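# Unload three sand cores from mould onto plywood boards

## Task

Remove three sand cores from the mould: the elongated core with the rounded nose, plus the two upright bladed cores in the mould half on the robot's right (the -y, right_arm side). Set all three down on the plywood boards next to the mould and release them. The remaining two cores must still be upright in the mould at the end.

## Robot and tools

ROBOT AND FRAMES
Two arms, left_arm and right_arm, each with six joints and a two-finger gripper. Joint order, always: waist, shoulder, elbow, wrist pitch, wrist yaw, wrist roll, then the gripper. Stated ranges in rad: waist -2.618..3.054, shoulder 0.000..3.142, elbow 0.000..3.142, wrist pitch -1.571..1.571, wrist yaw -1.571..1.571, wrist roll -2.094..2.094. The true ends may differ from these by up to 0.059 rad either way.
Scene frame: origin on the table surface halfway between the nominal bases, +x out over the table, +z up, left_arm on +y. Calibrated bases: left_arm at (+0.031, +0.345, 0) m, quat_wxyz (+1.000, 0, 0, +0.008); right_arm at (+0.030, -0.335, 0) m, quat_wxyz (+1.000, 0, 0, -0.014). Both bases have +z up. Each arm's end_effector_position (m) and end_effector_quat_wxyz, and its wrist camera pose, are given in that arm's own base frame; the table and fixed cameras use the scene frame. Reported hand poses can be off by a few cm, more when stretched. The end-effector point sits between the finger pads, roughly 1 cm short of the tips; fingers extend along the gripper's +z and close along its y.
Cameras: cam_left_wrist and cam_right_wrist, each 896x504 pixels (fx about 434 and 443).

ROWS (used by execute_actions and move)
A row is 14 numbers, each in [-1, 1]: left_arm's six joints then its opening, then right_arm's six joints then its opening. Always send all 14 even if one arm is idle. Joint entries are offsets, not poses: they count from the Joint targets shown at the start of the action (not from the previous row), scaled so 1.0 equals 2.224 rad for waist, shoulder and elbow, and 8.485 rad for the three wrist joints. The opening entry is absolute: +1 fully open, -1 shut. A 0 opening means half closed, so to keep a gripper as it is, resend its current command (see Tool commands). Sending 0 for all six joints re-holds the current Joint targets.

TOOLS
execute_actions(actions, cameras): actions is a list of actions; each action is a list of up to 15 rows, one per control step of 1/30 s; fewer rows means the last row repeats to fill 15 steps. Each action begins from the targets current at its start, so repeating an offset keeps adding. If an action would push any joint more than 0.059 rad beyond its range, it is rejected for both arms; a bad first action rejects the whole call. An empty list just returns state and images. cameras: list of names, [] for none, omitted or ["all"] for all; an unknown name voids the call.
move(target, speed, blend, opening_speed, blocking, cameras): target is one row or a list of up to 15 rows; every row's offsets count from the same starting Joint targets, not from the previous row. The whole path must fit in 10 s. speed: rad/s for the joint with the farthest travel, 0.01 to 12.57, default 0.5, one value or one per target. blend: rad of corner rounding per target, default 0. opening_speed: rate of the commanded opening per second on the -1..+1 scale, at least 0.2; use a low value to close gently. blocking=false returns after about 0.5 s while the move continues. Joints move together, so the hand traces a curve; paths do not avoid obstacles or the other arm. The result adds a move: line: done, off_target (resting more than 0.035 rad from target), moving, held, or fault, possibly with limits=held. Neither done nor off_target tells you about contact.
wait(seconds 0..10, cameras): lets the scene run with last commands held; a running move continues.
stop(cameras): brakes a running move; needs room to slow.
zoom_image(camera, region): camera is cam_left_wrist or cam_right_wrist; region [x0, y0, x1, y1] in pixels of its latest image, at most 504x504, origin top-left.
finished_scene(scene): give the current scene's number; irreversible.

RESULT LINES
Joint positions and Joint velocities: per arm, six joints (rad, rad/s) then the finger-pad gap (m; 0.094 when fully open). "within noise" means that arm is still. Joint targets: what the next offsets count from. Tool commands: current gripper commands. grip_measured: measured opening on the command scale; it follows the command up to force limit, so it does not reveal contact. grip_effort_nm: gripper motor effort (negative closing), not a pad force. Joint torques: total drive output incl. gravity; first three wrap at ±28 N m. "joint sent to its limit": a joint hit its real end. "joint command not followed": the clearance check altered some steps. MOTOR HOT appears from 75 °C; at 90 °C an OVER-TEMPERATURE FAULT folds that arm away for good.
Each step, a joint's target may lead its measurement by at most 0.339 rad (big joints) or 2.2 rad (wrist); targets that would move the hand over 200 mm are scaled back, so large motions take several actions. The simulation keeps running while you compose replies.

WHAT TO AVOID
Dropping cores, releasing a core while it still moves, slamming or hitting hard, pressing hard into the mould or table, and any contact or squeeze between the two arms or grippers. Knock neither remaining core over, and keep everything on the table. Sand cores may crumble: close slowly and no tighter than needed; full force starts about 0.05 below the first-touch reading. To release, command well above grip_measured. To end a push, command targets back past the measured positions. Avoid long holds of loads or stretched poses to limit motor heat. Loose objects may occasionally be nudged by outside pushes.

Each tool is called after "Request:" by a JSON object that holds its "name" and its "arguments", one argument or row to a line.

## Session

Request:
{"name": "execute_actions", "arguments": {
  "actions": []
}}

Scene clock: 0.00 s.
left_arm: end_effector_position=(+0.3631, -0.0246, +0.2028) grip_measured=+1.000 grip_effort_nm=n/a end_effector_quat_wxyz=(+0.569, -0.059, +0.818, -0.064) | right_arm: end_effector_position=(+0.3464, +0.0127, +0.2781) grip_measured=+1.000 grip_effort_nm=n/a end_effector_quat_wxyz=(+0.512, -0.227, +0.829, +0.002)
Joint positions: left_arm=[-0.095 1.034 0.566 0.116 -0.051 -0.203 0.094] | right_arm=[-0.154 1.056 1.018 -0.499 -0.37 -0.476 0.094]
Joint velocities: within noise
Joint torques (N m): no reading
Heat: left arm: 32 °C; right arm: 36 °C.
Joint targets: left_arm=[-0.095 1.027 0.576 0.117 -0.051 -0.202] | right_arm=[-0.154 1.049 1.030 -0.497 -0.374 -0.475]
Tool commands: left_gripper/opening=+1.0 right_gripper/opening=+1.0

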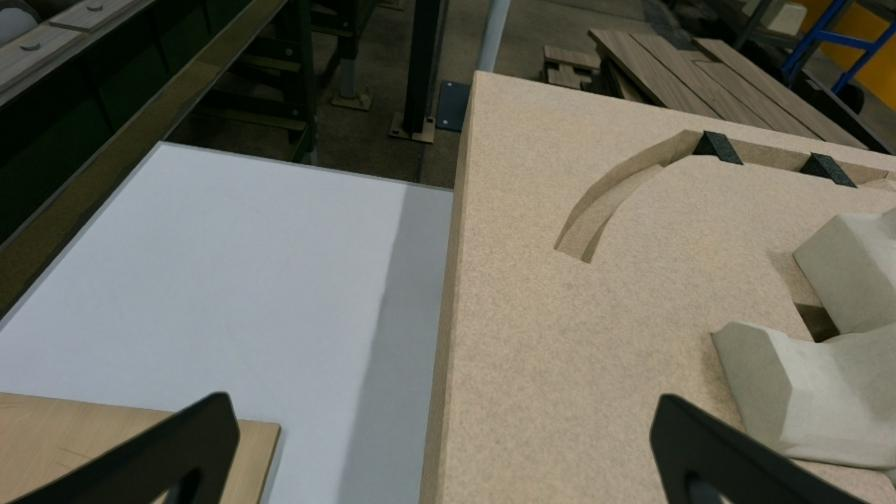

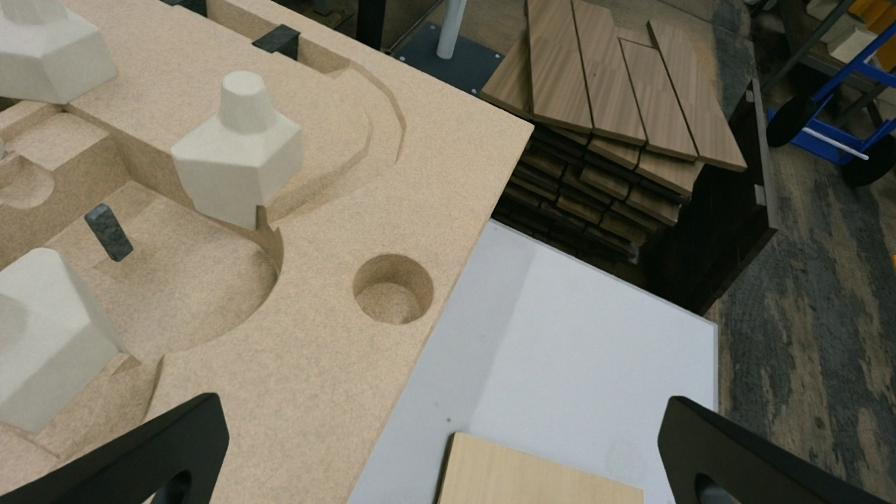

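Request:
{"name": "move", "arguments": {
  "target": [0.0427,0.1227,0.3255,-0.1552,0.006,0.0238,1,0.0692,0.1129,0.1214,-0.0829,0.0441,0.056,1]
}}

Scene clock: 19.40 s.
left_arm: end_effector_position=(+0.2806, +0.0001, +0.1960) grip_measured=+1.000 grip_effort_nm=0.037 end_effector_quat_wxyz=(+0.180, +0.000, +0.984, +0.003) | right_arm: end_effector_position=(+0.2816, +0.0003, +0.1937) grip_measured=+1.000 grip_effort_nm=0.027 end_effector_quat_wxyz=(+0.179, -0.001, +0.984, +0.002)
Joint positions: left_arm=[-0.008 1.29 1.275 -1.194 -0.008 -0.007 0.094] | right_arm=[-0.006 1.294 1.269 -1.186 -0.006 -0.008 0.094]
Joint velocities: within noise
Joint torques (N m): left_arm=[0.65 -2.78 7.17 1.08 0.12 -0.02] | right_arm=[0.58 -3.07 8.01 0.54 0.04 0.05]
Heat: left arm: 35 °C; right arm: 39 °C.
Joint targets: left_arm=[0.000 1.299 1.300 -1.199 0.000 -0.001] | right_arm=[0.000 1.300 1.300 -1.200 0.000 0.000]
move: done

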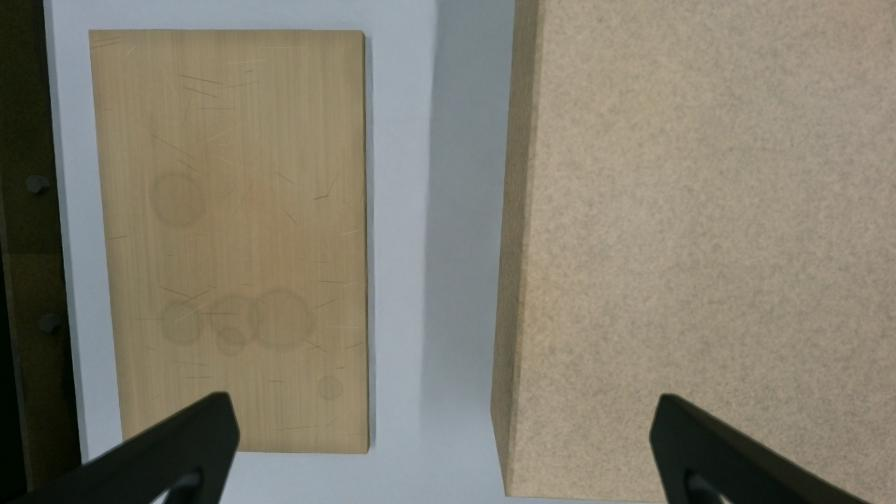

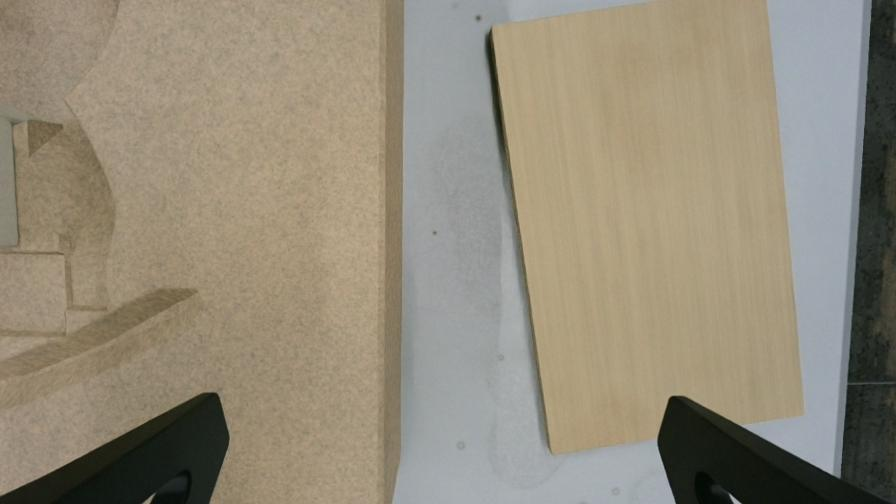

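Request:
{"name": "move", "arguments": {
  "target": [0,0,0,0,0,0,1,0.27,0,0,0,0,0,1],
  "speed": 0.8,
  "cameras": ["cam_right_wrist"]
}}

Request:
{"name": "move", "arguments": {
  "target": [0,0,0,0,0,0,1,0.15,0,0,0,0,0,1],
  "speed": 0.8,
  "cameras": ["cam_right_wrist"]
}}

Request:
{"name": "move", "arguments": {
  "target": [0,0,0,0,0,0,1,-0.42,0,0,0,0,0,1],
  "speed": 0.8,
  "cameras": ["cam_right_wrist"]
}}

Request:
{"name": "move", "arguments": {
  "target": [-0.27,0,0,0,0,0,1,0,0,0,0,0,0,1],
  "speed": 0.8,
  "cameras": ["cam_left_wrist"]
}}

Scene clock: 26.53 s.
left_arm: end_effector_position=(+0.2803, +0.0000, +0.1959) grip_measured=+1.000 grip_effort_nm=0.027 end_effector_quat_wxyz=(+0.179, +0.000, +0.984, +0.003) | right_arm: end_effector_position=(+0.2319, +0.1593, +0.1937) grip_measured=+1.000 grip_effort_nm=0.022 end_effector_quat_wxyz=(+0.170, -0.292, +0.940, +0.053)
Joint positions: left_arm=[-0.008 1.29 1.275 -1.195 -0.008 -0.007 0.094] | right_arm=[0.597 1.294 1.269 -1.188 -0.002 -0.006 0.094]
Joint velocities: within noise
Joint torques (N m): left_arm=[0.68 -2.82 7.12 1.09 0.11 0] | right_arm=[0.35 -3.04 7.97 0.55 0.02 0.03]
Heat: left arm: 35 °C; right arm: 38 °C.
Joint targets: left_arm=[0.000 1.299 1.300 -1.200 0.000 -0.001] | right_arm=[0.601 1.300 1.300 -1.200 0.000 0.001]
move: done
Images, in order (width x height): cam_right_wrist 896x504.

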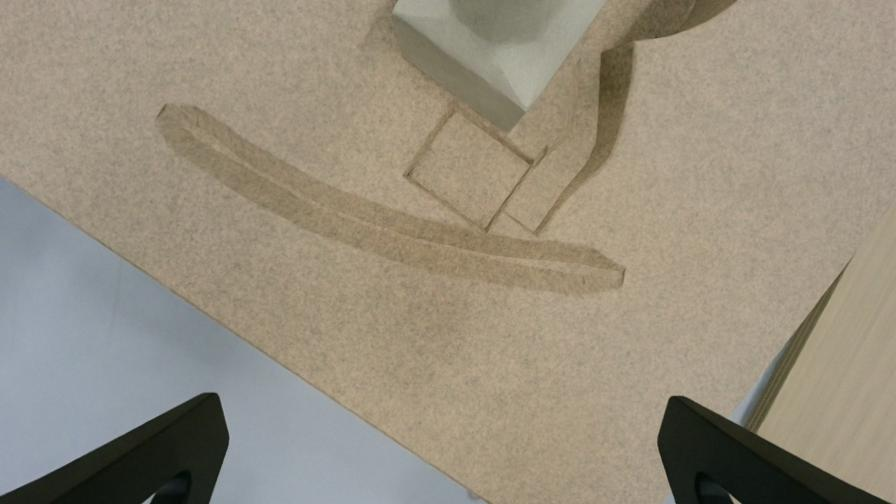

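Scene clock: 27.40 s.
left_arm: end_effector_position=(+0.2803, +0.0000, +0.1959) grip_measured=+1.000 grip_effort_nm=0.022 end_effector_quat_wxyz=(+0.179, +0.000, +0.984, +0.003) | right_arm: end_effector_position=(+0.1674, +0.2261, +0.1937) grip_measured=+1.000 grip_effort_nm=0.027 end_effector_quat_wxyz=(+0.159, -0.444, +0.878, +0.080)
Joint positions: left_arm=[-0.008 1.29 1.275 -1.195 -0.008 -0.007 0.094] | right_arm=[0.93 1.294 1.269 -1.188 0 -0.005 0.094]
Joint velocities: within noise
Joint torques (N m): left_arm=[0.65 -2.77 7.15 1.1 0.1 0.02] | right_arm=[0.43 -3.06 8.01 0.56 0 0.03]
Heat: left arm: 36 °C; right arm: 37 °C.
Joint targets: left_arm=[0.000 1.299 1.300 -1.200 0.000 -0.001] | right_arm=[0.935 1.300 1.300 -1.200 0.000 0.001]
move: done
Images, in order (width x height): cam_right_wrist 896x504.

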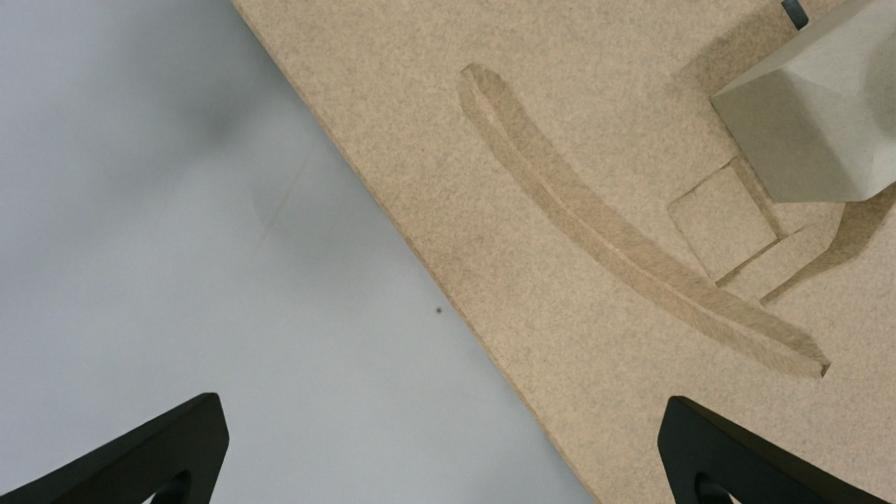

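Scene clock: 29.00 s.
left_arm: end_effector_position=(+0.2803, +0.0000, +0.1959) grip_measured=+1.000 grip_effort_nm=0.032 end_effector_quat_wxyz=(+0.179, +0.000, +0.984, +0.003) | right_arm: end_effector_position=(+0.2813, +0.0020, +0.1937) grip_measured=+1.000 grip_effort_nm=0.017 end_effector_quat_wxyz=(+0.178, -0.005, +0.984, -0.001)
Joint positions: left_arm=[-0.008 1.29 1.275 -1.195 -0.008 -0.007 0.094] | right_arm=[0.004 1.294 1.269 -1.188 0.001 -0.005 0.094]
Joint velocities: within noise
Joint torques (N m): left_arm=[0.7 -2.77 7.06 1.07 0.09 0] | right_arm=[-0.39 -3.04 7.98 0.56 -0.02 0.02]
Heat: left arm: 36 °C; right arm: 37 °C.
Joint targets: left_arm=[0.000 1.299 1.300 -1.200 0.000 -0.001] | right_arm=[0.000 1.300 1.300 -1.200 0.000 0.001]
move: done
Images, in order (width x height): cam_right_wrist 896x504.

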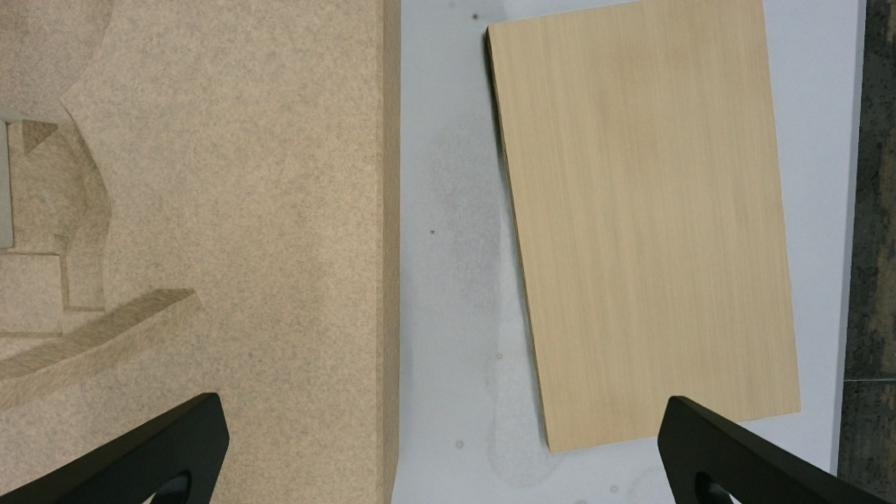

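Scene clock: 30.20 s.
left_arm: end_effector_position=(+0.2328, -0.1562, +0.1959) grip_measured=+1.000 grip_effort_nm=0.022 end_effector_quat_wxyz=(+0.171, +0.286, +0.941, -0.052) | right_arm: end_effector_position=(+0.2812, +0.0020, +0.1937) grip_measured=+1.000 grip_effort_nm=0.022 end_effector_quat_wxyz=(+0.178, -0.005, +0.984, -0.001)
Joint positions: left_arm=[-0.596 1.29 1.275 -1.195 -0.001 -0.006 0.094] | right_arm=[0.004 1.294 1.269 -1.188 0.001 -0.005 0.094]
Joint velocities: within noise
Joint torques (N m): left_arm=[-0.29 -2.77 7.1 1.07 0.04 -0.01] | right_arm=[-0.35 -3.04 7.97 0.56 -0.02 0.03]
Heat: left arm: 36 °C; right arm: 37 °C.
Joint targets: left_arm=[-0.601 1.299 1.300 -1.200 0.000 -0.001] | right_arm=[0.000 1.300 1.300 -1.200 0.000 0.001]
move: done
Images, in order (width x height): cam_left_wrist 896x504.

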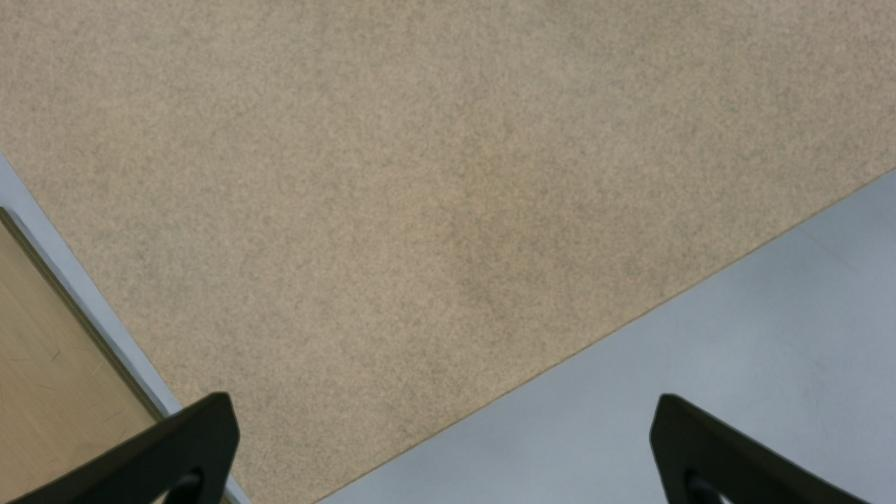

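Request:
{"name": "move", "arguments": {
  "target": [0.157,0.27,0.4047,-0.0354,0,0,1,0.1124,0.27,0.4047,-0.0354,0,0,1],
  "speed": 0.8
}}

Request:
{"name": "move", "arguments": {
  "target": [0.157,0,0,0,0,0,1,0.12,0,0,0,0,0,1],
  "speed": 0.8,
  "cameras": ["cam_right_wrist"]
}}

Scene clock: 36.23 s.
left_arm: end_effector_position=(+0.3961, -0.1009, +0.2658) grip_measured=+1.000 grip_effort_nm=0.022 end_effector_quat_wxyz=(+0.182, +0.121, +0.975, -0.023) | right_arm: end_effector_position=(+0.3979, +0.1019, +0.2629) grip_measured=+1.000 grip_effort_nm=0.017 end_effector_quat_wxyz=(+0.181, -0.124, +0.975, +0.022)
Joint positions: left_arm=[-0.253 1.885 2.176 -1.492 -0.002 -0.006 0.094] | right_arm=[0.249 1.891 2.172 -1.485 0.001 -0.005 0.094]
Joint velocities: within noise
Joint torques (N m): left_arm=[0.14 -6.8 6.3 1.06 0.03 -0.01] | right_arm=[0.18 -7.02 7.17 0.56 -0.01 0.02]
Heat: left arm: 36 °C; right arm: 37 °C.
Joint targets: left_arm=[-0.251 1.900 2.200 -1.500 0.000 -0.001] | right_arm=[0.250 1.901 2.200 -1.501 0.000 0.001]
move: done

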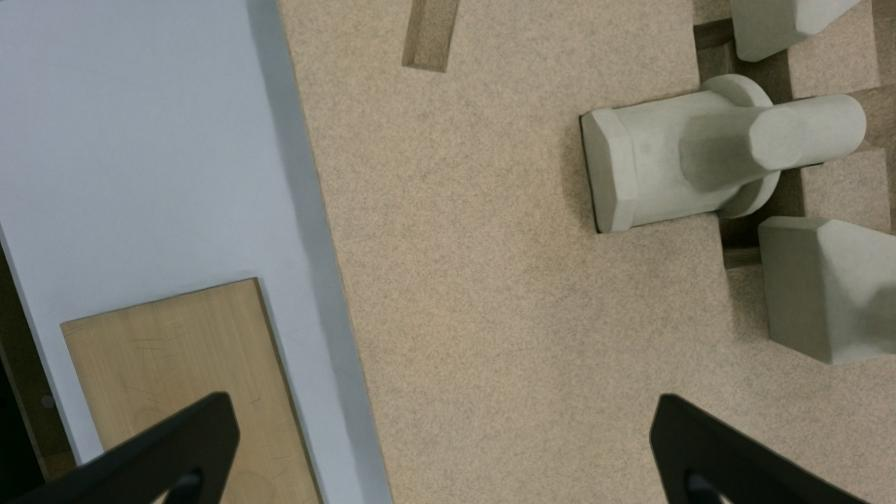

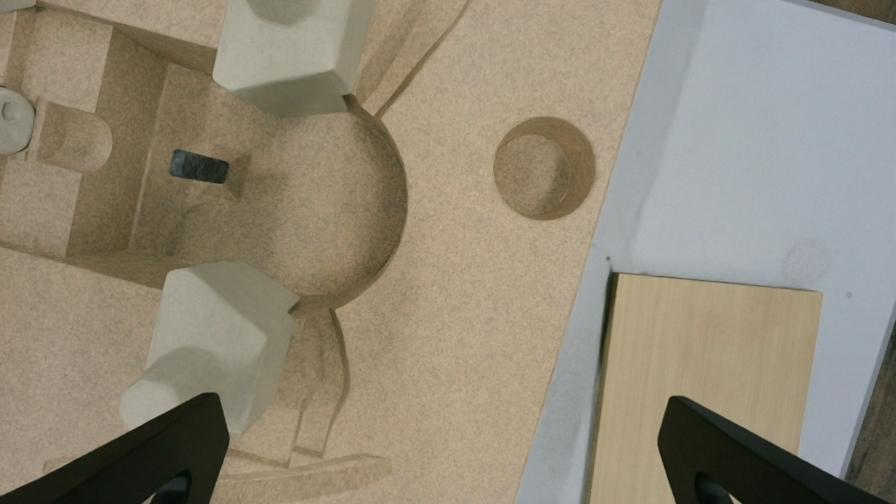

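Scene clock: 37.10 s.
left_arm: end_effector_position=(+0.4062, +0.0438, +0.2657) grip_measured=+1.000 grip_effort_nm=0.032 end_effector_quat_wxyz=(+0.183, -0.053, +0.982, +0.011) | right_arm: end_effector_position=(+0.3554, +0.2055, +0.2628) grip_measured=+1.000 grip_effort_nm=0.022 end_effector_quat_wxyz=(+0.176, -0.256, +0.949, +0.047)
Joint positions: left_arm=[0.103 1.885 2.176 -1.493 -0.004 -0.004 0.094] | right_arm=[0.521 1.891 2.172 -1.486 -0.002 -0.005 0.094]
Joint velocities: within noise
Joint torques (N m): left_arm=[-0.42 -6.72 6.32 1.07 0.03 -0.02] | right_arm=[-0.29 -7.01 7.19 0.54 0 0.02]
Heat: left arm: 36 °C; right arm: 37 °C.
Joint targets: left_arm=[0.098 1.900 2.200 -1.500 0.000 0.000] | right_arm=[0.517 1.901 2.200 -1.501 0.000 0.001]
move: done
Images, in order (width x height): cam_right_wrist 896x504.

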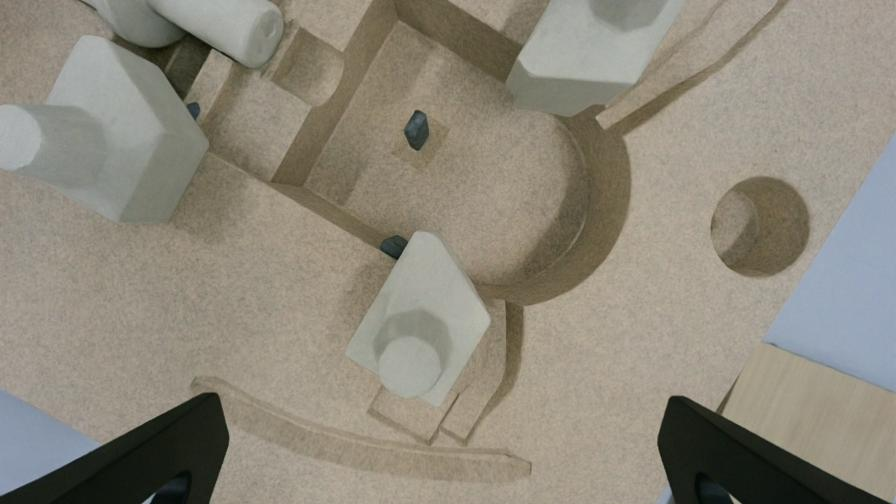

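Request:
{"name": "zoom_image", "arguments": {
  "camera": "cam_right_wrist",
  "region": [330, 180, 550, 460]
}}

Request:
{"name": "move", "arguments": {
  "target": [0,0,0,0,0,0,1,-0.055,-0.27,-0.27,0.0707,0,0,1],
  "speed": 0.8,
  "cameras": ["cam_right_wrist"]
}}

Request:
{"name": "move", "arguments": {
  "target": [0,0,0,0,0,0,1,0,0,0.1,0.053,0,0,1],
  "speed": 0.8,
  "cameras": ["cam_right_wrist"]
}}

Scaled by 1.800.

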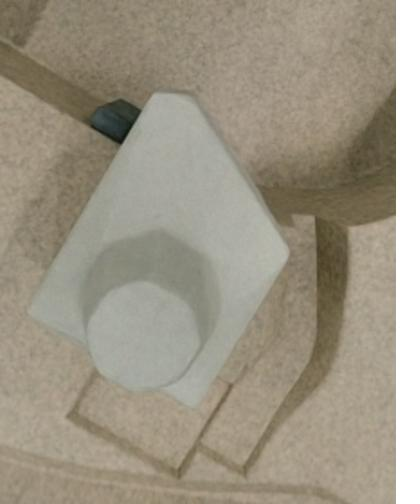

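Scene clock: 59.57 s.
left_arm: end_effector_position=(+0.4061, +0.0438, +0.2657) grip_measured=+1.000 grip_effort_nm=0.022 end_effector_quat_wxyz=(+0.183, -0.053, +0.982, +0.011) | right_arm: end_effector_position=(+0.3407, +0.1458, +0.3569) grip_measured=+1.000 grip_effort_nm=0.022 end_effector_quat_wxyz=(+0.446, -0.180, +0.872, +0.090)
Joint positions: left_arm=[0.103 1.885 2.176 -1.493 -0.004 -0.004 0.094] | right_arm=[0.401 1.312 1.608 -0.923 -0.001 -0.005 0.094]
Joint velocities: within noise
Joint torques (N m): left_arm=[-0.43 -6.74 6.37 1.06 0.08 0.01] | right_arm=[-0.57 -4.6 4.88 1.55 0 0.03]
Heat: left arm: 35 °C; right arm: 36 °C.
Joint targets: left_arm=[0.098 1.900 2.200 -1.500 0.000 0.000] | right_arm=[0.395 1.300 1.600 -0.901 0.000 0.001]
move: done
Images, in order (width x height): cam_right_wrist 896x504.

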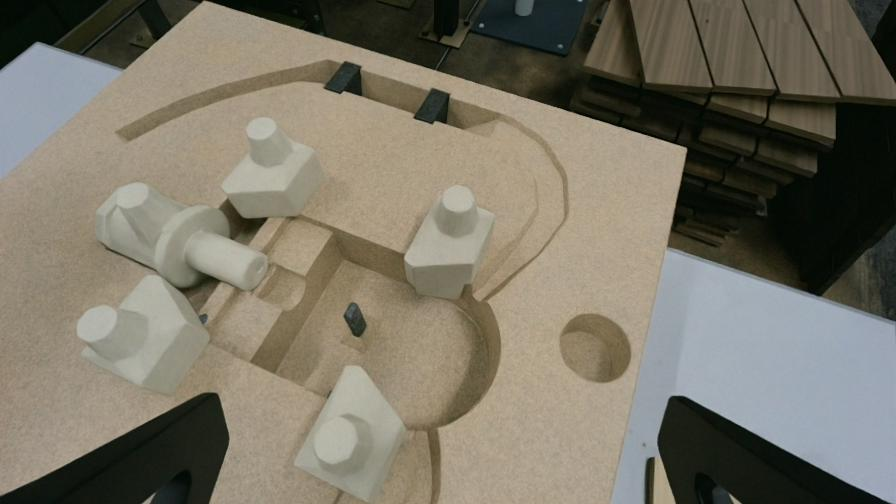

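Scene clock: 60.87 s.
left_arm: end_effector_position=(+0.4061, +0.0438, +0.2657) grip_measured=+1.000 grip_effort_nm=0.032 end_effector_quat_wxyz=(+0.183, -0.053, +0.982, +0.011) | right_arm: end_effector_position=(+0.3569, +0.1527, +0.5462) grip_measured=+1.000 grip_effort_nm=0.022 end_effector_quat_wxyz=(+0.699, -0.142, +0.687, +0.141)
Joint positions: left_arm=[0.103 1.885 2.176 -1.493 -0.004 -0.004 0.094] | right_arm=[0.401 1.31 1.803 -0.477 -0.001 -0.005 0.094]
Joint velocities: within noise
Joint torques (N m): left_arm=[-0.38 -6.78 6.42 1.07 0.08 -0.02] | right_arm=[-0.53 -3.99 6.58 1.76 0 0.02]
Heat: left arm: 35 °C; right arm: 37 °C.
Joint targets: left_arm=[0.098 1.900 2.200 -1.500 0.000 0.000] | right_arm=[0.395 1.300 1.822 -0.451 0.000 0.001]
move: done
Images, in order (width x height): cam_right_wrist 896x504.

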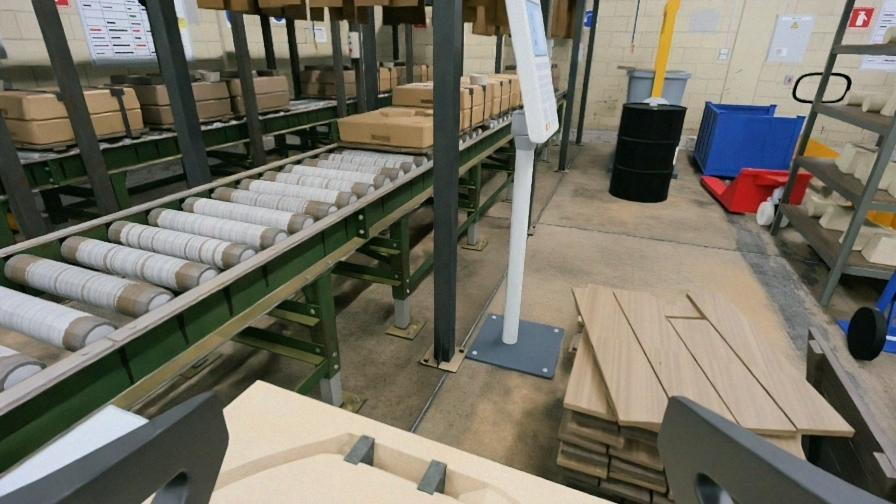

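Request:
{"name": "move", "arguments": {
  "target": [0,-0.27,-0.27,0.0707,0,0,1,-0.19,0,-0.1,-0.053,0,0,1],
  "speed": 0.8,
  "cameras": ["cam_right_wrist"]
}}

Request:
{"name": "move", "arguments": {
  "target": [-0.224,0,0,0,0,0,1,0,0,0,0,0,0,1],
  "speed": 0.8,
  "cameras": ["cam_left_wrist"]
}}

Request:
{"name": "zoom_image", "arguments": {
  "camera": "cam_left_wrist",
  "region": [440, 60, 840, 460]
}}

Request:
{"name": "move", "arguments": {
  "target": [0,0.27,0.27,-0.0707,0,0,1,0,0,0,0,0,0,1],
  "speed": 0.8,
  "cameras": ["cam_left_wrist"]
}}

Scene clock: 87.77 s.
left_arm: end_effector_position=(+0.3696, +0.0400, +0.3575) grip_measured=+1.000 grip_effort_nm=0.032 end_effector_quat_wxyz=(+0.456, -0.049, +0.888, +0.024) | right_arm: end_effector_position=(+0.3745, -0.0079, +0.3631) grip_measured=+1.000 grip_effort_nm=0.022 end_effector_quat_wxyz=(+0.469, +0.008, +0.883, -0.007)
Joint positions: left_arm=[0.103 1.314 1.608 -0.917 -0.004 -0.004 0.094] | right_arm=[-0.023 1.309 1.605 -0.89 0.001 -0.005 0.094]
Joint velocities: within noise
Joint torques (N m): left_arm=[-0.53 -4.72 4.27 2.15 0.05 -0.01] | right_arm=[-0.36 -4.3 5.19 1.28 -0.02 0.01]
Heat: left arm: 34 °C; right arm: 42 °C.
Joint targets: left_arm=[0.098 1.299 1.600 -0.900 0.000 0.000] | right_arm=[-0.028 1.300 1.600 -0.901 0.000 0.000]
move: done
Images, in order (width x height): cam_right_wrist 896x504.

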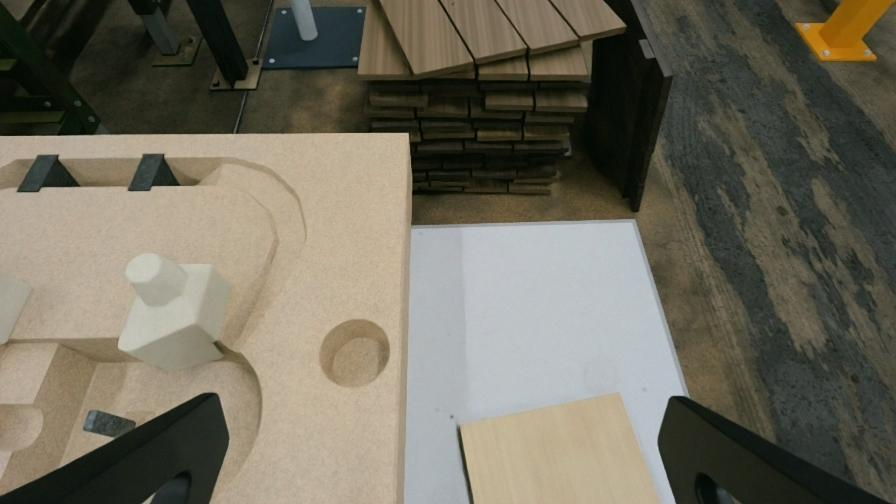

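Scene clock: 88.83 s.
left_arm: end_effector_position=(+0.3436, -0.1426, +0.3580) grip_measured=+1.000 grip_effort_nm=0.037 end_effector_quat_wxyz=(+0.448, +0.173, +0.872, -0.091) | right_arm: end_effector_position=(+0.3744, -0.0079, +0.3631) grip_measured=+1.000 grip_effort_nm=0.017 end_effector_quat_wxyz=(+0.469, +0.008, +0.883, -0.007)
Joint positions: left_arm=[-0.396 1.314 1.608 -0.915 0 -0.004 0.094] | right_arm=[-0.023 1.309 1.605 -0.89 0.001 -0.005 0.094]
Joint velocities: within noise
Joint torques (N m): left_arm=[-0.23 -4.75 4.3 2.13 0.01 -0.03] | right_arm=[-0.36 -4.34 5.2 1.29 -0.02 0.02]
Heat: left arm: 34 °C; right arm: 41 °C.
Joint targets: left_arm=[-0.400 1.299 1.600 -0.900 0.000 -0.001] | right_arm=[-0.028 1.300 1.600 -0.901 0.000 0.000]
move: done
Images, in order (width x height): cam_left_wrist 896x504.

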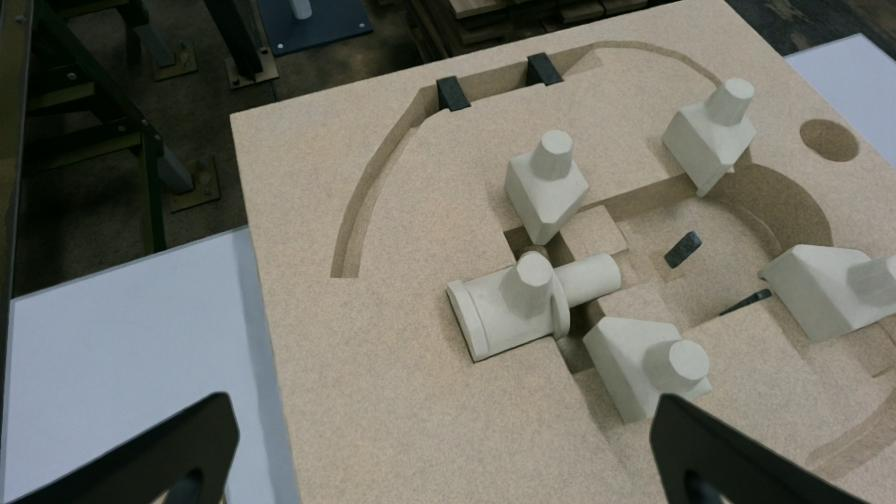

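Scaled by 1.260.

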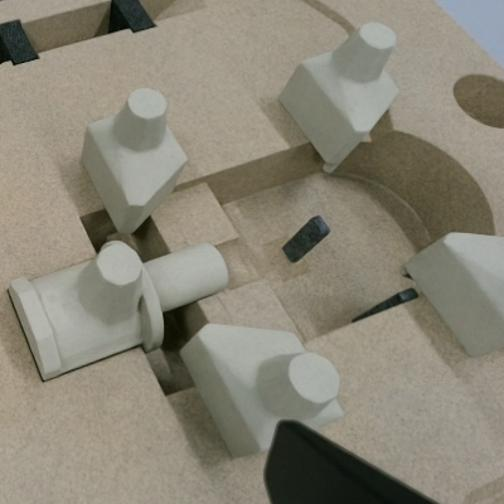

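Scene clock: 90.47 s.
left_arm: end_effector_position=(+0.3786, -0.1572, +0.2629) grip_measured=+1.000 grip_effort_nm=0.027 end_effector_quat_wxyz=(+0.177, +0.191, +0.965, -0.036) | right_arm: end_effector_position=(+0.3744, -0.0079, +0.3630) grip_measured=+1.000 grip_effort_nm=0.022 end_effector_quat_wxyz=(+0.469, +0.008, +0.883, -0.007)
Joint positions: left_arm=[-0.396 1.893 2.177 -1.492 0 -0.004 0.094] | right_arm=[-0.023 1.309 1.605 -0.89 0.001 -0.005 0.094]
Joint velocities: within noise
Joint torques (N m): left_arm=[-0.31 -7.39 6.35 1.05 0.04 0] | right_arm=[-0.36 -4.33 5.19 1.28 -0.03 0.02]
Heat: left arm: 34 °C; right arm: 41 °C.
Joint targets: left_arm=[-0.400 1.900 2.200 -1.500 0.000 -0.001] | right_arm=[-0.028 1.300 1.600 -0.901 0.000 0.000]
move: done
Images, in order (width x height): cam_left_wrist 896x504.

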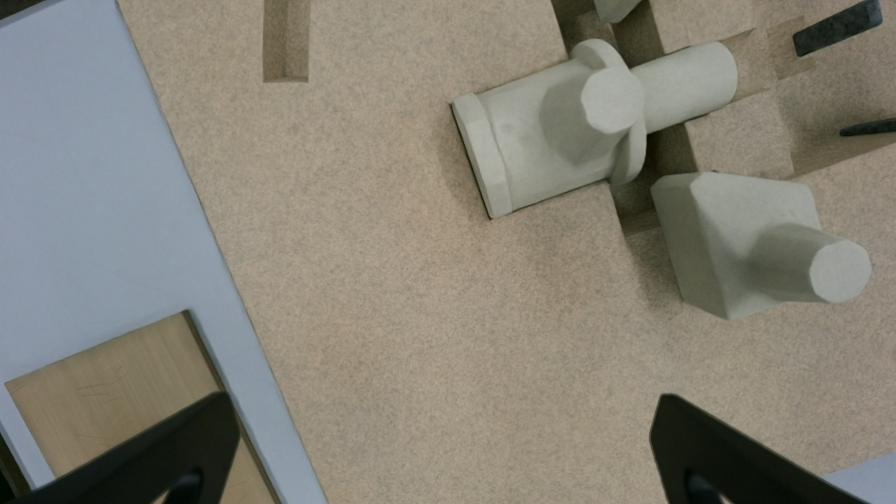

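Request:
{"name": "move", "arguments": {
  "target": [-0.0544,0.0391,-0.0827,0.0561,0,0,1,0,0,0,0,0,0,1],
  "speed": 0.8
}}

Scene clock: 111.20 s.
left_arm: end_effector_position=(+0.4356, -0.2479, +0.2245) grip_measured=+1.000 grip_effort_nm=0.032 end_effector_quat_wxyz=(+0.275, +0.244, +0.927, -0.074) | right_arm: end_effector_position=(+0.3743, -0.0079, +0.3629) grip_measured=+1.000 grip_effort_nm=0.017 end_effector_quat_wxyz=(+0.468, +0.008, +0.883, -0.007)
Joint positions: left_arm=[-0.519 1.975 2.021 -1.04 0.001 -0.004 0.094] | right_arm=[-0.023 1.309 1.605 -0.891 0.001 -0.005 0.094]
Joint velocities: within noise
Joint torques (N m): left_arm=[-0.21 -8.36 4.68 1.67 0.01 -0.02] | right_arm=[-0.38 -4.33 5.19 1.29 -0.01 0.01]
Heat: left arm: 35 °C; right arm: 39 °C.
Joint targets: left_arm=[-0.522 1.987 2.016 -1.024 0.000 -0.001] | right_arm=[-0.028 1.300 1.600 -0.901 0.000 0.000]
move: done

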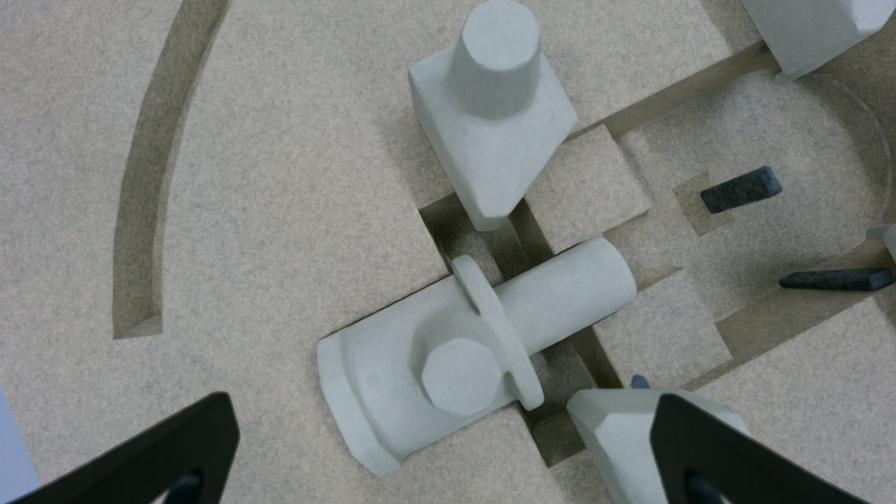

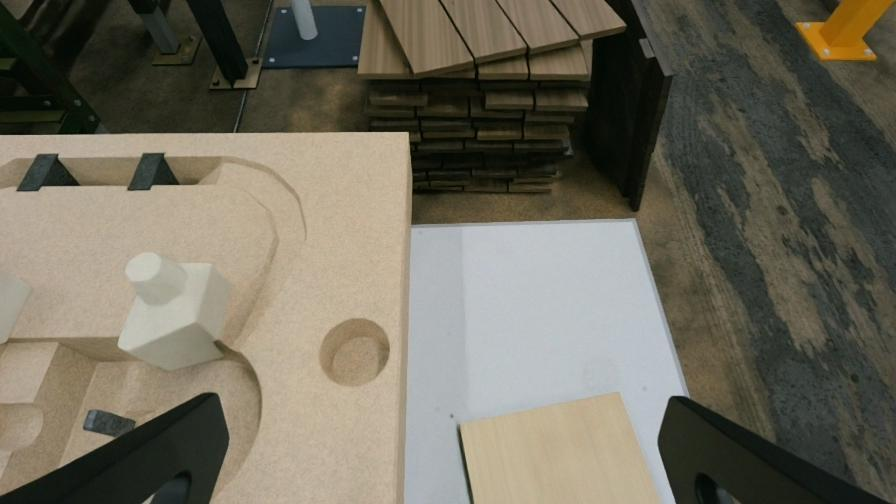

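Request:
{"name": "move", "arguments": {
  "target": [-0.004,-0.0148,-0.1412,0.0331,0,0,0.3,0,0,0,0,0,0,1],
  "speed": 0.4,
  "cameras": ["cam_left_wrist"]
}}

Scene clock: 117.90 s.
left_arm: end_effector_position=(+0.4342, -0.2479, +0.1446) grip_measured=+0.302 grip_effort_nm=-0.066 end_effector_quat_wxyz=(+0.252, +0.247, +0.933, -0.069) | right_arm: end_effector_position=(+0.3742, -0.0079, +0.3628) grip_measured=+1.000 grip_effort_nm=0.017 end_effector_quat_wxyz=(+0.468, +0.008, +0.883, -0.007)
Joint positions: left_arm=[-0.52 1.97 1.719 -0.791 0.002 -0.004 0.061] | right_arm=[-0.023 1.309 1.605 -0.891 0.001 -0.005 0.094]
Joint velocities: within noise
Joint torques (N m): left_arm=[-0.79 -10.48 3.95 1.94 -0.01 -0.02] | right_arm=[-0.36 -4.34 5.2 1.29 -0.01 0.01]
Heat: left arm: 36 °C; right arm: 39 °C.
Joint targets: left_arm=[-0.531 1.954 1.702 -0.743 -0.001 0.000] | right_arm=[-0.028 1.300 1.600 -0.901 0.000 0.000]
move: off_target (left_arm); left_arm: the wrist pitch is farthest, 0.048 rad from its target
Images, in order (width x height): cam_left_wrist 896x504.

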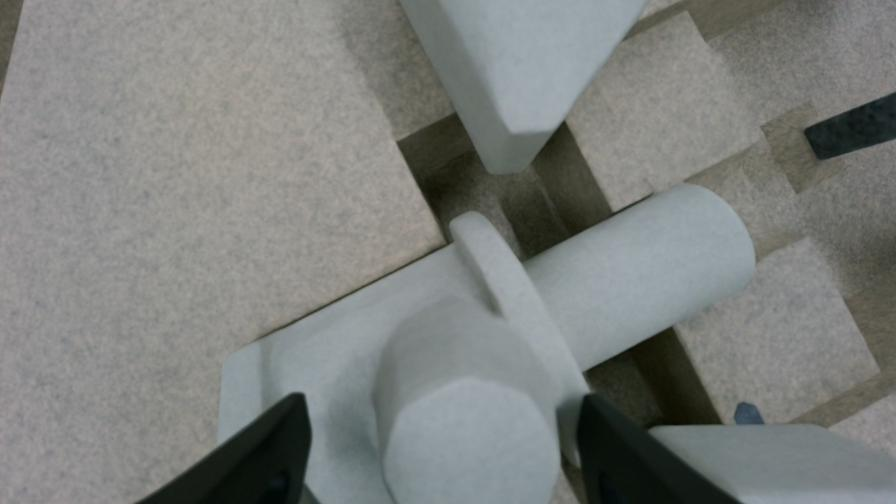

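Request:
{"name": "move", "arguments": {
  "target": [-0.004,0,0,0,0,0,-0.65,0,0,0,0,0,0,1],
  "opening_speed": 0.6,
  "cameras": ["cam_left_wrist"]
}}

Scene clock: 123.47 s.
left_arm: end_effector_position=(+0.4325, -0.2528, +0.1456) grip_measured=-0.221 grip_effort_nm=-0.994 end_effector_quat_wxyz=(+0.255, +0.251, +0.931, -0.069) | right_arm: end_effector_position=(+0.3742, -0.0079, +0.3628) grip_measured=+1.000 grip_effort_nm=0.022 end_effector_quat_wxyz=(+0.468, +0.008, +0.884, -0.007)
Joint positions: left_arm=[-0.532 1.967 1.716 -0.784 -0.003 -0.004 0.037] | right_arm=[-0.023 1.309 1.605 -0.892 0.001 -0.005 0.094]
Joint velocities: within noise
Joint torques (N m): left_arm=[-0.58 -10.24 4.21 1.88 0.05 -0.04] | right_arm=[-0.34 -4.36 5.18 1.3 -0.02 0.02]
Heat: left arm: 38 °C; right arm: 39 °C.
Joint targets: left_arm=[-0.540 1.954 1.702 -0.743 -0.001 -0.001] | right_arm=[-0.028 1.300 1.600 -0.901 0.000 0.000]
move: off_target (left_arm); left_arm: the wrist pitch is farthest, 0.041 rad from its target
Images, in order (width x height): cam_left_wrist 896x504.

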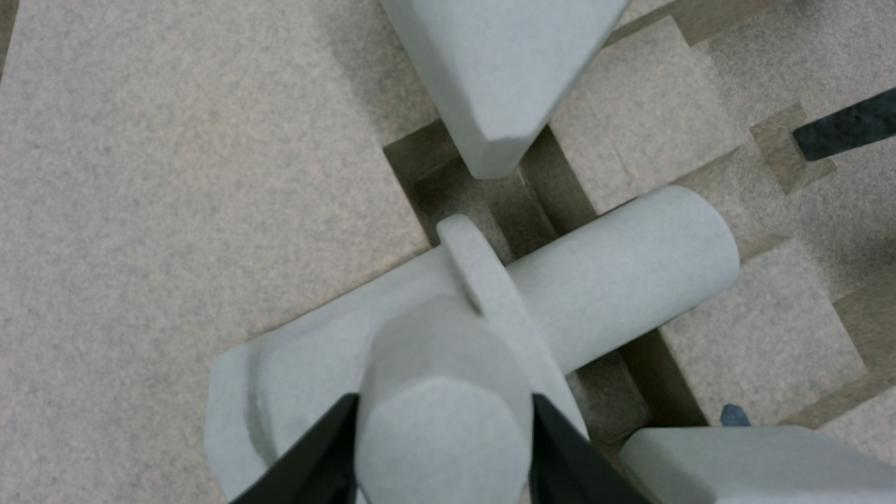

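Request:
{"name": "move", "arguments": {
  "target": [0.004,0.0148,0.1412,-0.0331,0,0,-0.65,0,0,0,0,0,0,1],
  "speed": 0.25
}}

Scene clock: 128.10 s.
left_arm: end_effector_position=(+0.4251, -0.2482, +0.1803) grip_measured=-0.224 grip_effort_nm=-0.994 end_effector_quat_wxyz=(+0.220, +0.256, +0.939, -0.058) | right_arm: end_effector_position=(+0.3742, -0.0079, +0.3628) grip_measured=+1.000 grip_effort_nm=0.022 end_effector_quat_wxyz=(+0.468, +0.008, +0.884, -0.007)
Joint positions: left_arm=[-0.532 2.018 1.962 -1.055 -0.004 0.001 0.036] | right_arm=[-0.023 1.309 1.605 -0.892 0.001 -0.005 0.094]
Joint velocities: within noise
Joint torques (N m): left_arm=[0.1 -11.95 9.72 1.63 0.05 -0.07] | right_arm=[-0.36 -4.33 5.2 1.3 -0.03 0.03]
Heat: left arm: 38 °C; right arm: 39 °C.
Joint targets: left_arm=[-0.531 1.987 2.016 -1.024 0.000 -0.001] | right_arm=[-0.028 1.300 1.600 -0.901 0.000 0.000]
move: off_target (left_arm); left_arm: the elbow is farthest, 0.054 rad from its target

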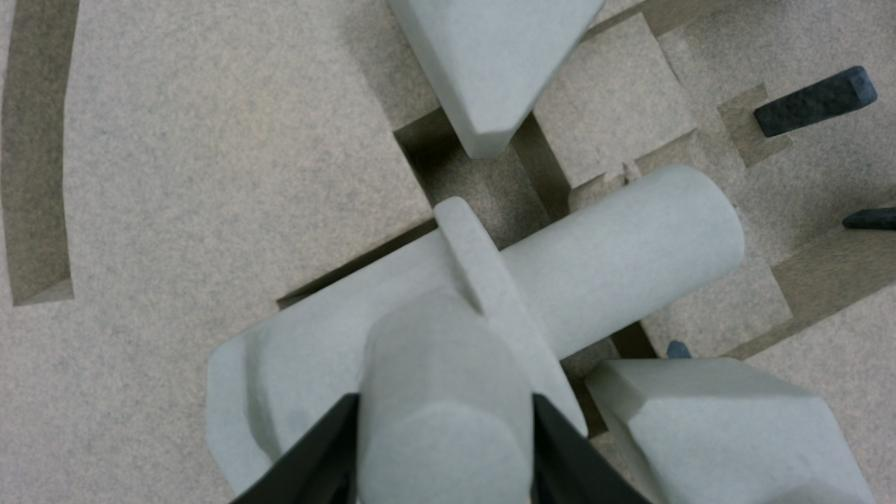

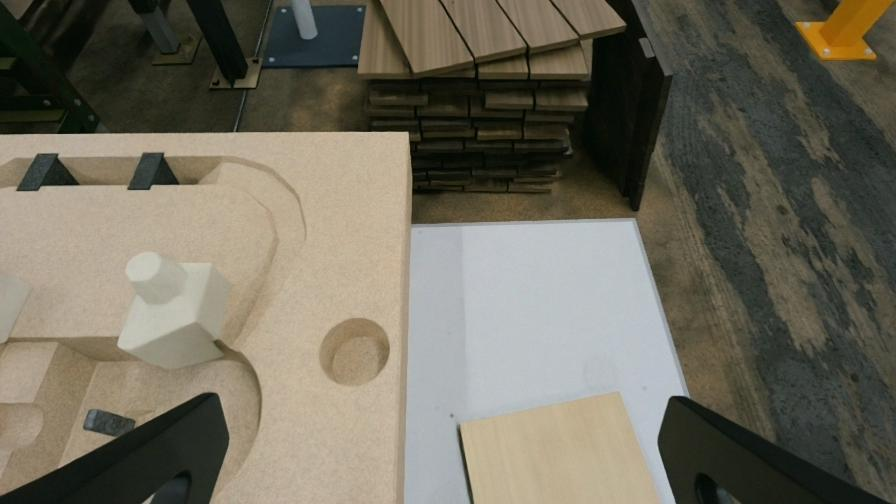

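Request:
{"name": "move", "arguments": {
  "target": [0,-0.1156,-0.0387,-0.0131,0,0,-0.65,0,0,0,0,0,0,1],
  "speed": 0.3,
  "cameras": ["cam_left_wrist"]
}}

Scene clock: 137.37 s.
left_arm: end_effector_position=(+0.3725, -0.2170, +0.2425) grip_measured=-0.225 grip_effort_nm=-0.999 end_effector_quat_wxyz=(+0.229, +0.256, +0.937, -0.060) | right_arm: end_effector_position=(+0.3742, -0.0079, +0.3628) grip_measured=+1.000 grip_effort_nm=0.022 end_effector_quat_wxyz=(+0.468, +0.008, +0.884, -0.007)
Joint positions: left_arm=[-0.532 1.801 1.915 -1.207 -0.005 0.002 0.036] | right_arm=[-0.023 1.309 1.605 -0.892 0.001 -0.005 0.094]
Joint velocities: within noise
Joint torques (N m): left_arm=[0.21 -13.07 6.13 2.09 0.07 -0.1] | right_arm=[-0.35 -4.34 5.18 1.3 -0.02 0.02]
Heat: left arm: 39 °C; right arm: 38 °C.
Joint targets: left_arm=[-0.531 1.730 1.930 -1.135 0.000 0.000] | right_arm=[-0.028 1.300 1.600 -0.900 0.000 0.000]
move: off_target (left_arm); left_arm: the shoulder is farthest, 0.071 rad from its target
Images, in order (width x height): cam_left_wrist 896x504.

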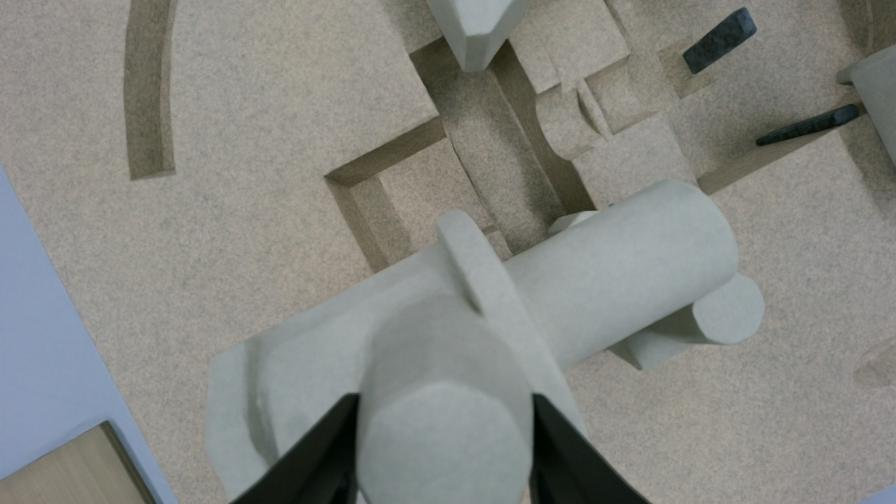

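Request:
{"name": "move", "arguments": {
  "target": [
    [0.4231,0,0,0,0,0,-0.65,0,0,0,0,0,0,1],
    [0.4231,-0.1902,-0.2698,0.0159,0,0,-0.65,0,0,0,0,0,0,1]
  ],
  "speed": 0.6,
  "cameras": ["cam_left_wrist"]
}}

Scene clock: 150.30 s.
left_arm: end_effector_position=(+0.2904, +0.1315, +0.2000) grip_measured=-0.225 grip_effort_nm=-0.999 end_effector_quat_wxyz=(+0.213, -0.202, +0.955, +0.049) | right_arm: end_effector_position=(+0.3741, -0.0079, +0.3627) grip_measured=+1.000 grip_effort_nm=0.022 end_effector_quat_wxyz=(+0.468, +0.008, +0.884, -0.007)
Joint positions: left_arm=[0.418 1.363 1.314 -1.082 -0.007 0.002 0.036] | right_arm=[-0.023 1.309 1.605 -0.892 0.001 -0.005 0.094]
Joint velocities: within noise
Joint torques (N m): left_arm=[-0.54 -8.44 6.46 2.16 0.1 -0.08] | right_arm=[-0.38 -4.34 5.18 1.29 -0.02 0.01]
Heat: left arm: 43 °C; right arm: 38 °C.
Joint targets: left_arm=[0.410 1.307 1.330 -1.000 -0.001 0.000] | right_arm=[-0.028 1.300 1.600 -0.901 0.000 0.000]
move: off_target (left_arm); left_arm: the wrist pitch is farthest, 0.082 rad from its target
Images, in order (width x height): cam_left_wrist 896x504.

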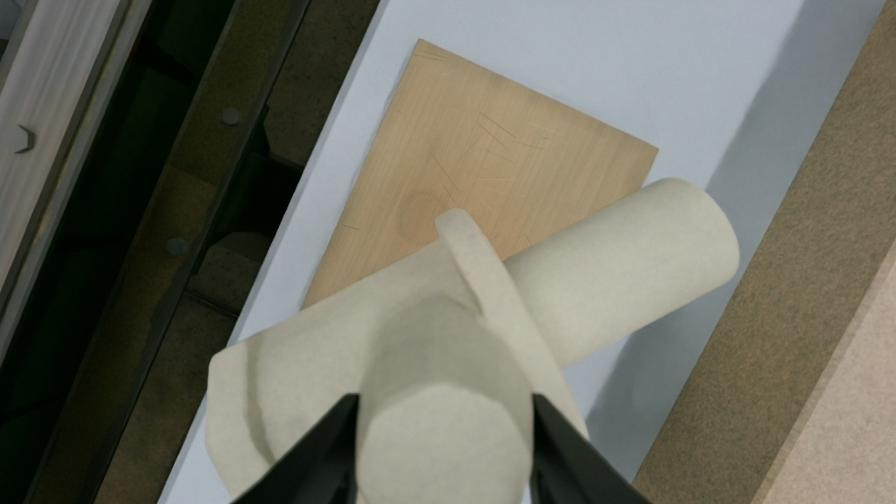

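Request:
{"name": "move", "arguments": {
  "target": [-0.099,0.01,0,-0.0104,-0.0463,-0.0951,-0.65,0,0,0,0,0,0,1],
  "speed": 0.5,
  "cameras": ["cam_left_wrist"]
}}

Scene clock: 163.27 s.
left_arm: end_effector_position=(+0.2847, +0.1171, +0.2033) grip_measured=-0.225 grip_effort_nm=-0.989 end_effector_quat_wxyz=(+0.227, -0.490, +0.836, +0.099) | right_arm: end_effector_position=(+0.3741, -0.0079, +0.3627) grip_measured=+1.000 grip_effort_nm=0.017 end_effector_quat_wxyz=(+0.468, +0.008, +0.884, -0.007)
Joint positions: left_arm=[0.198 1.363 1.314 -1.139 -0.33 -0.797 0.036] | right_arm=[-0.023 1.309 1.605 -0.892 0.001 -0.005 0.094]
Joint velocities: within noise
Joint torques (N m): left_arm=[-0.54 -6.68 6.26 1.71 -0.91 -0.18] | right_arm=[-0.35 -4.31 5.18 1.3 -0.02 0.02]
Heat: left arm: 39 °C; right arm: 38 °C.
Joint targets: left_arm=[0.190 1.329 1.330 -1.088 -0.393 -0.807] | right_arm=[-0.028 1.300 1.600 -0.901 0.000 0.000]
move: off_target (left_arm); left_arm: the wrist yaw is farthest, 0.064 rad from its target
Images, in order (width x height): cam_left_wrist 896x504.

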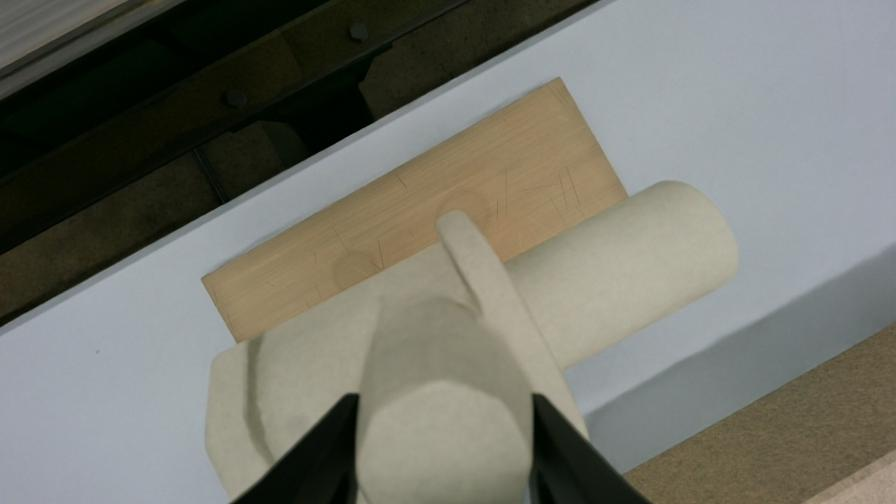

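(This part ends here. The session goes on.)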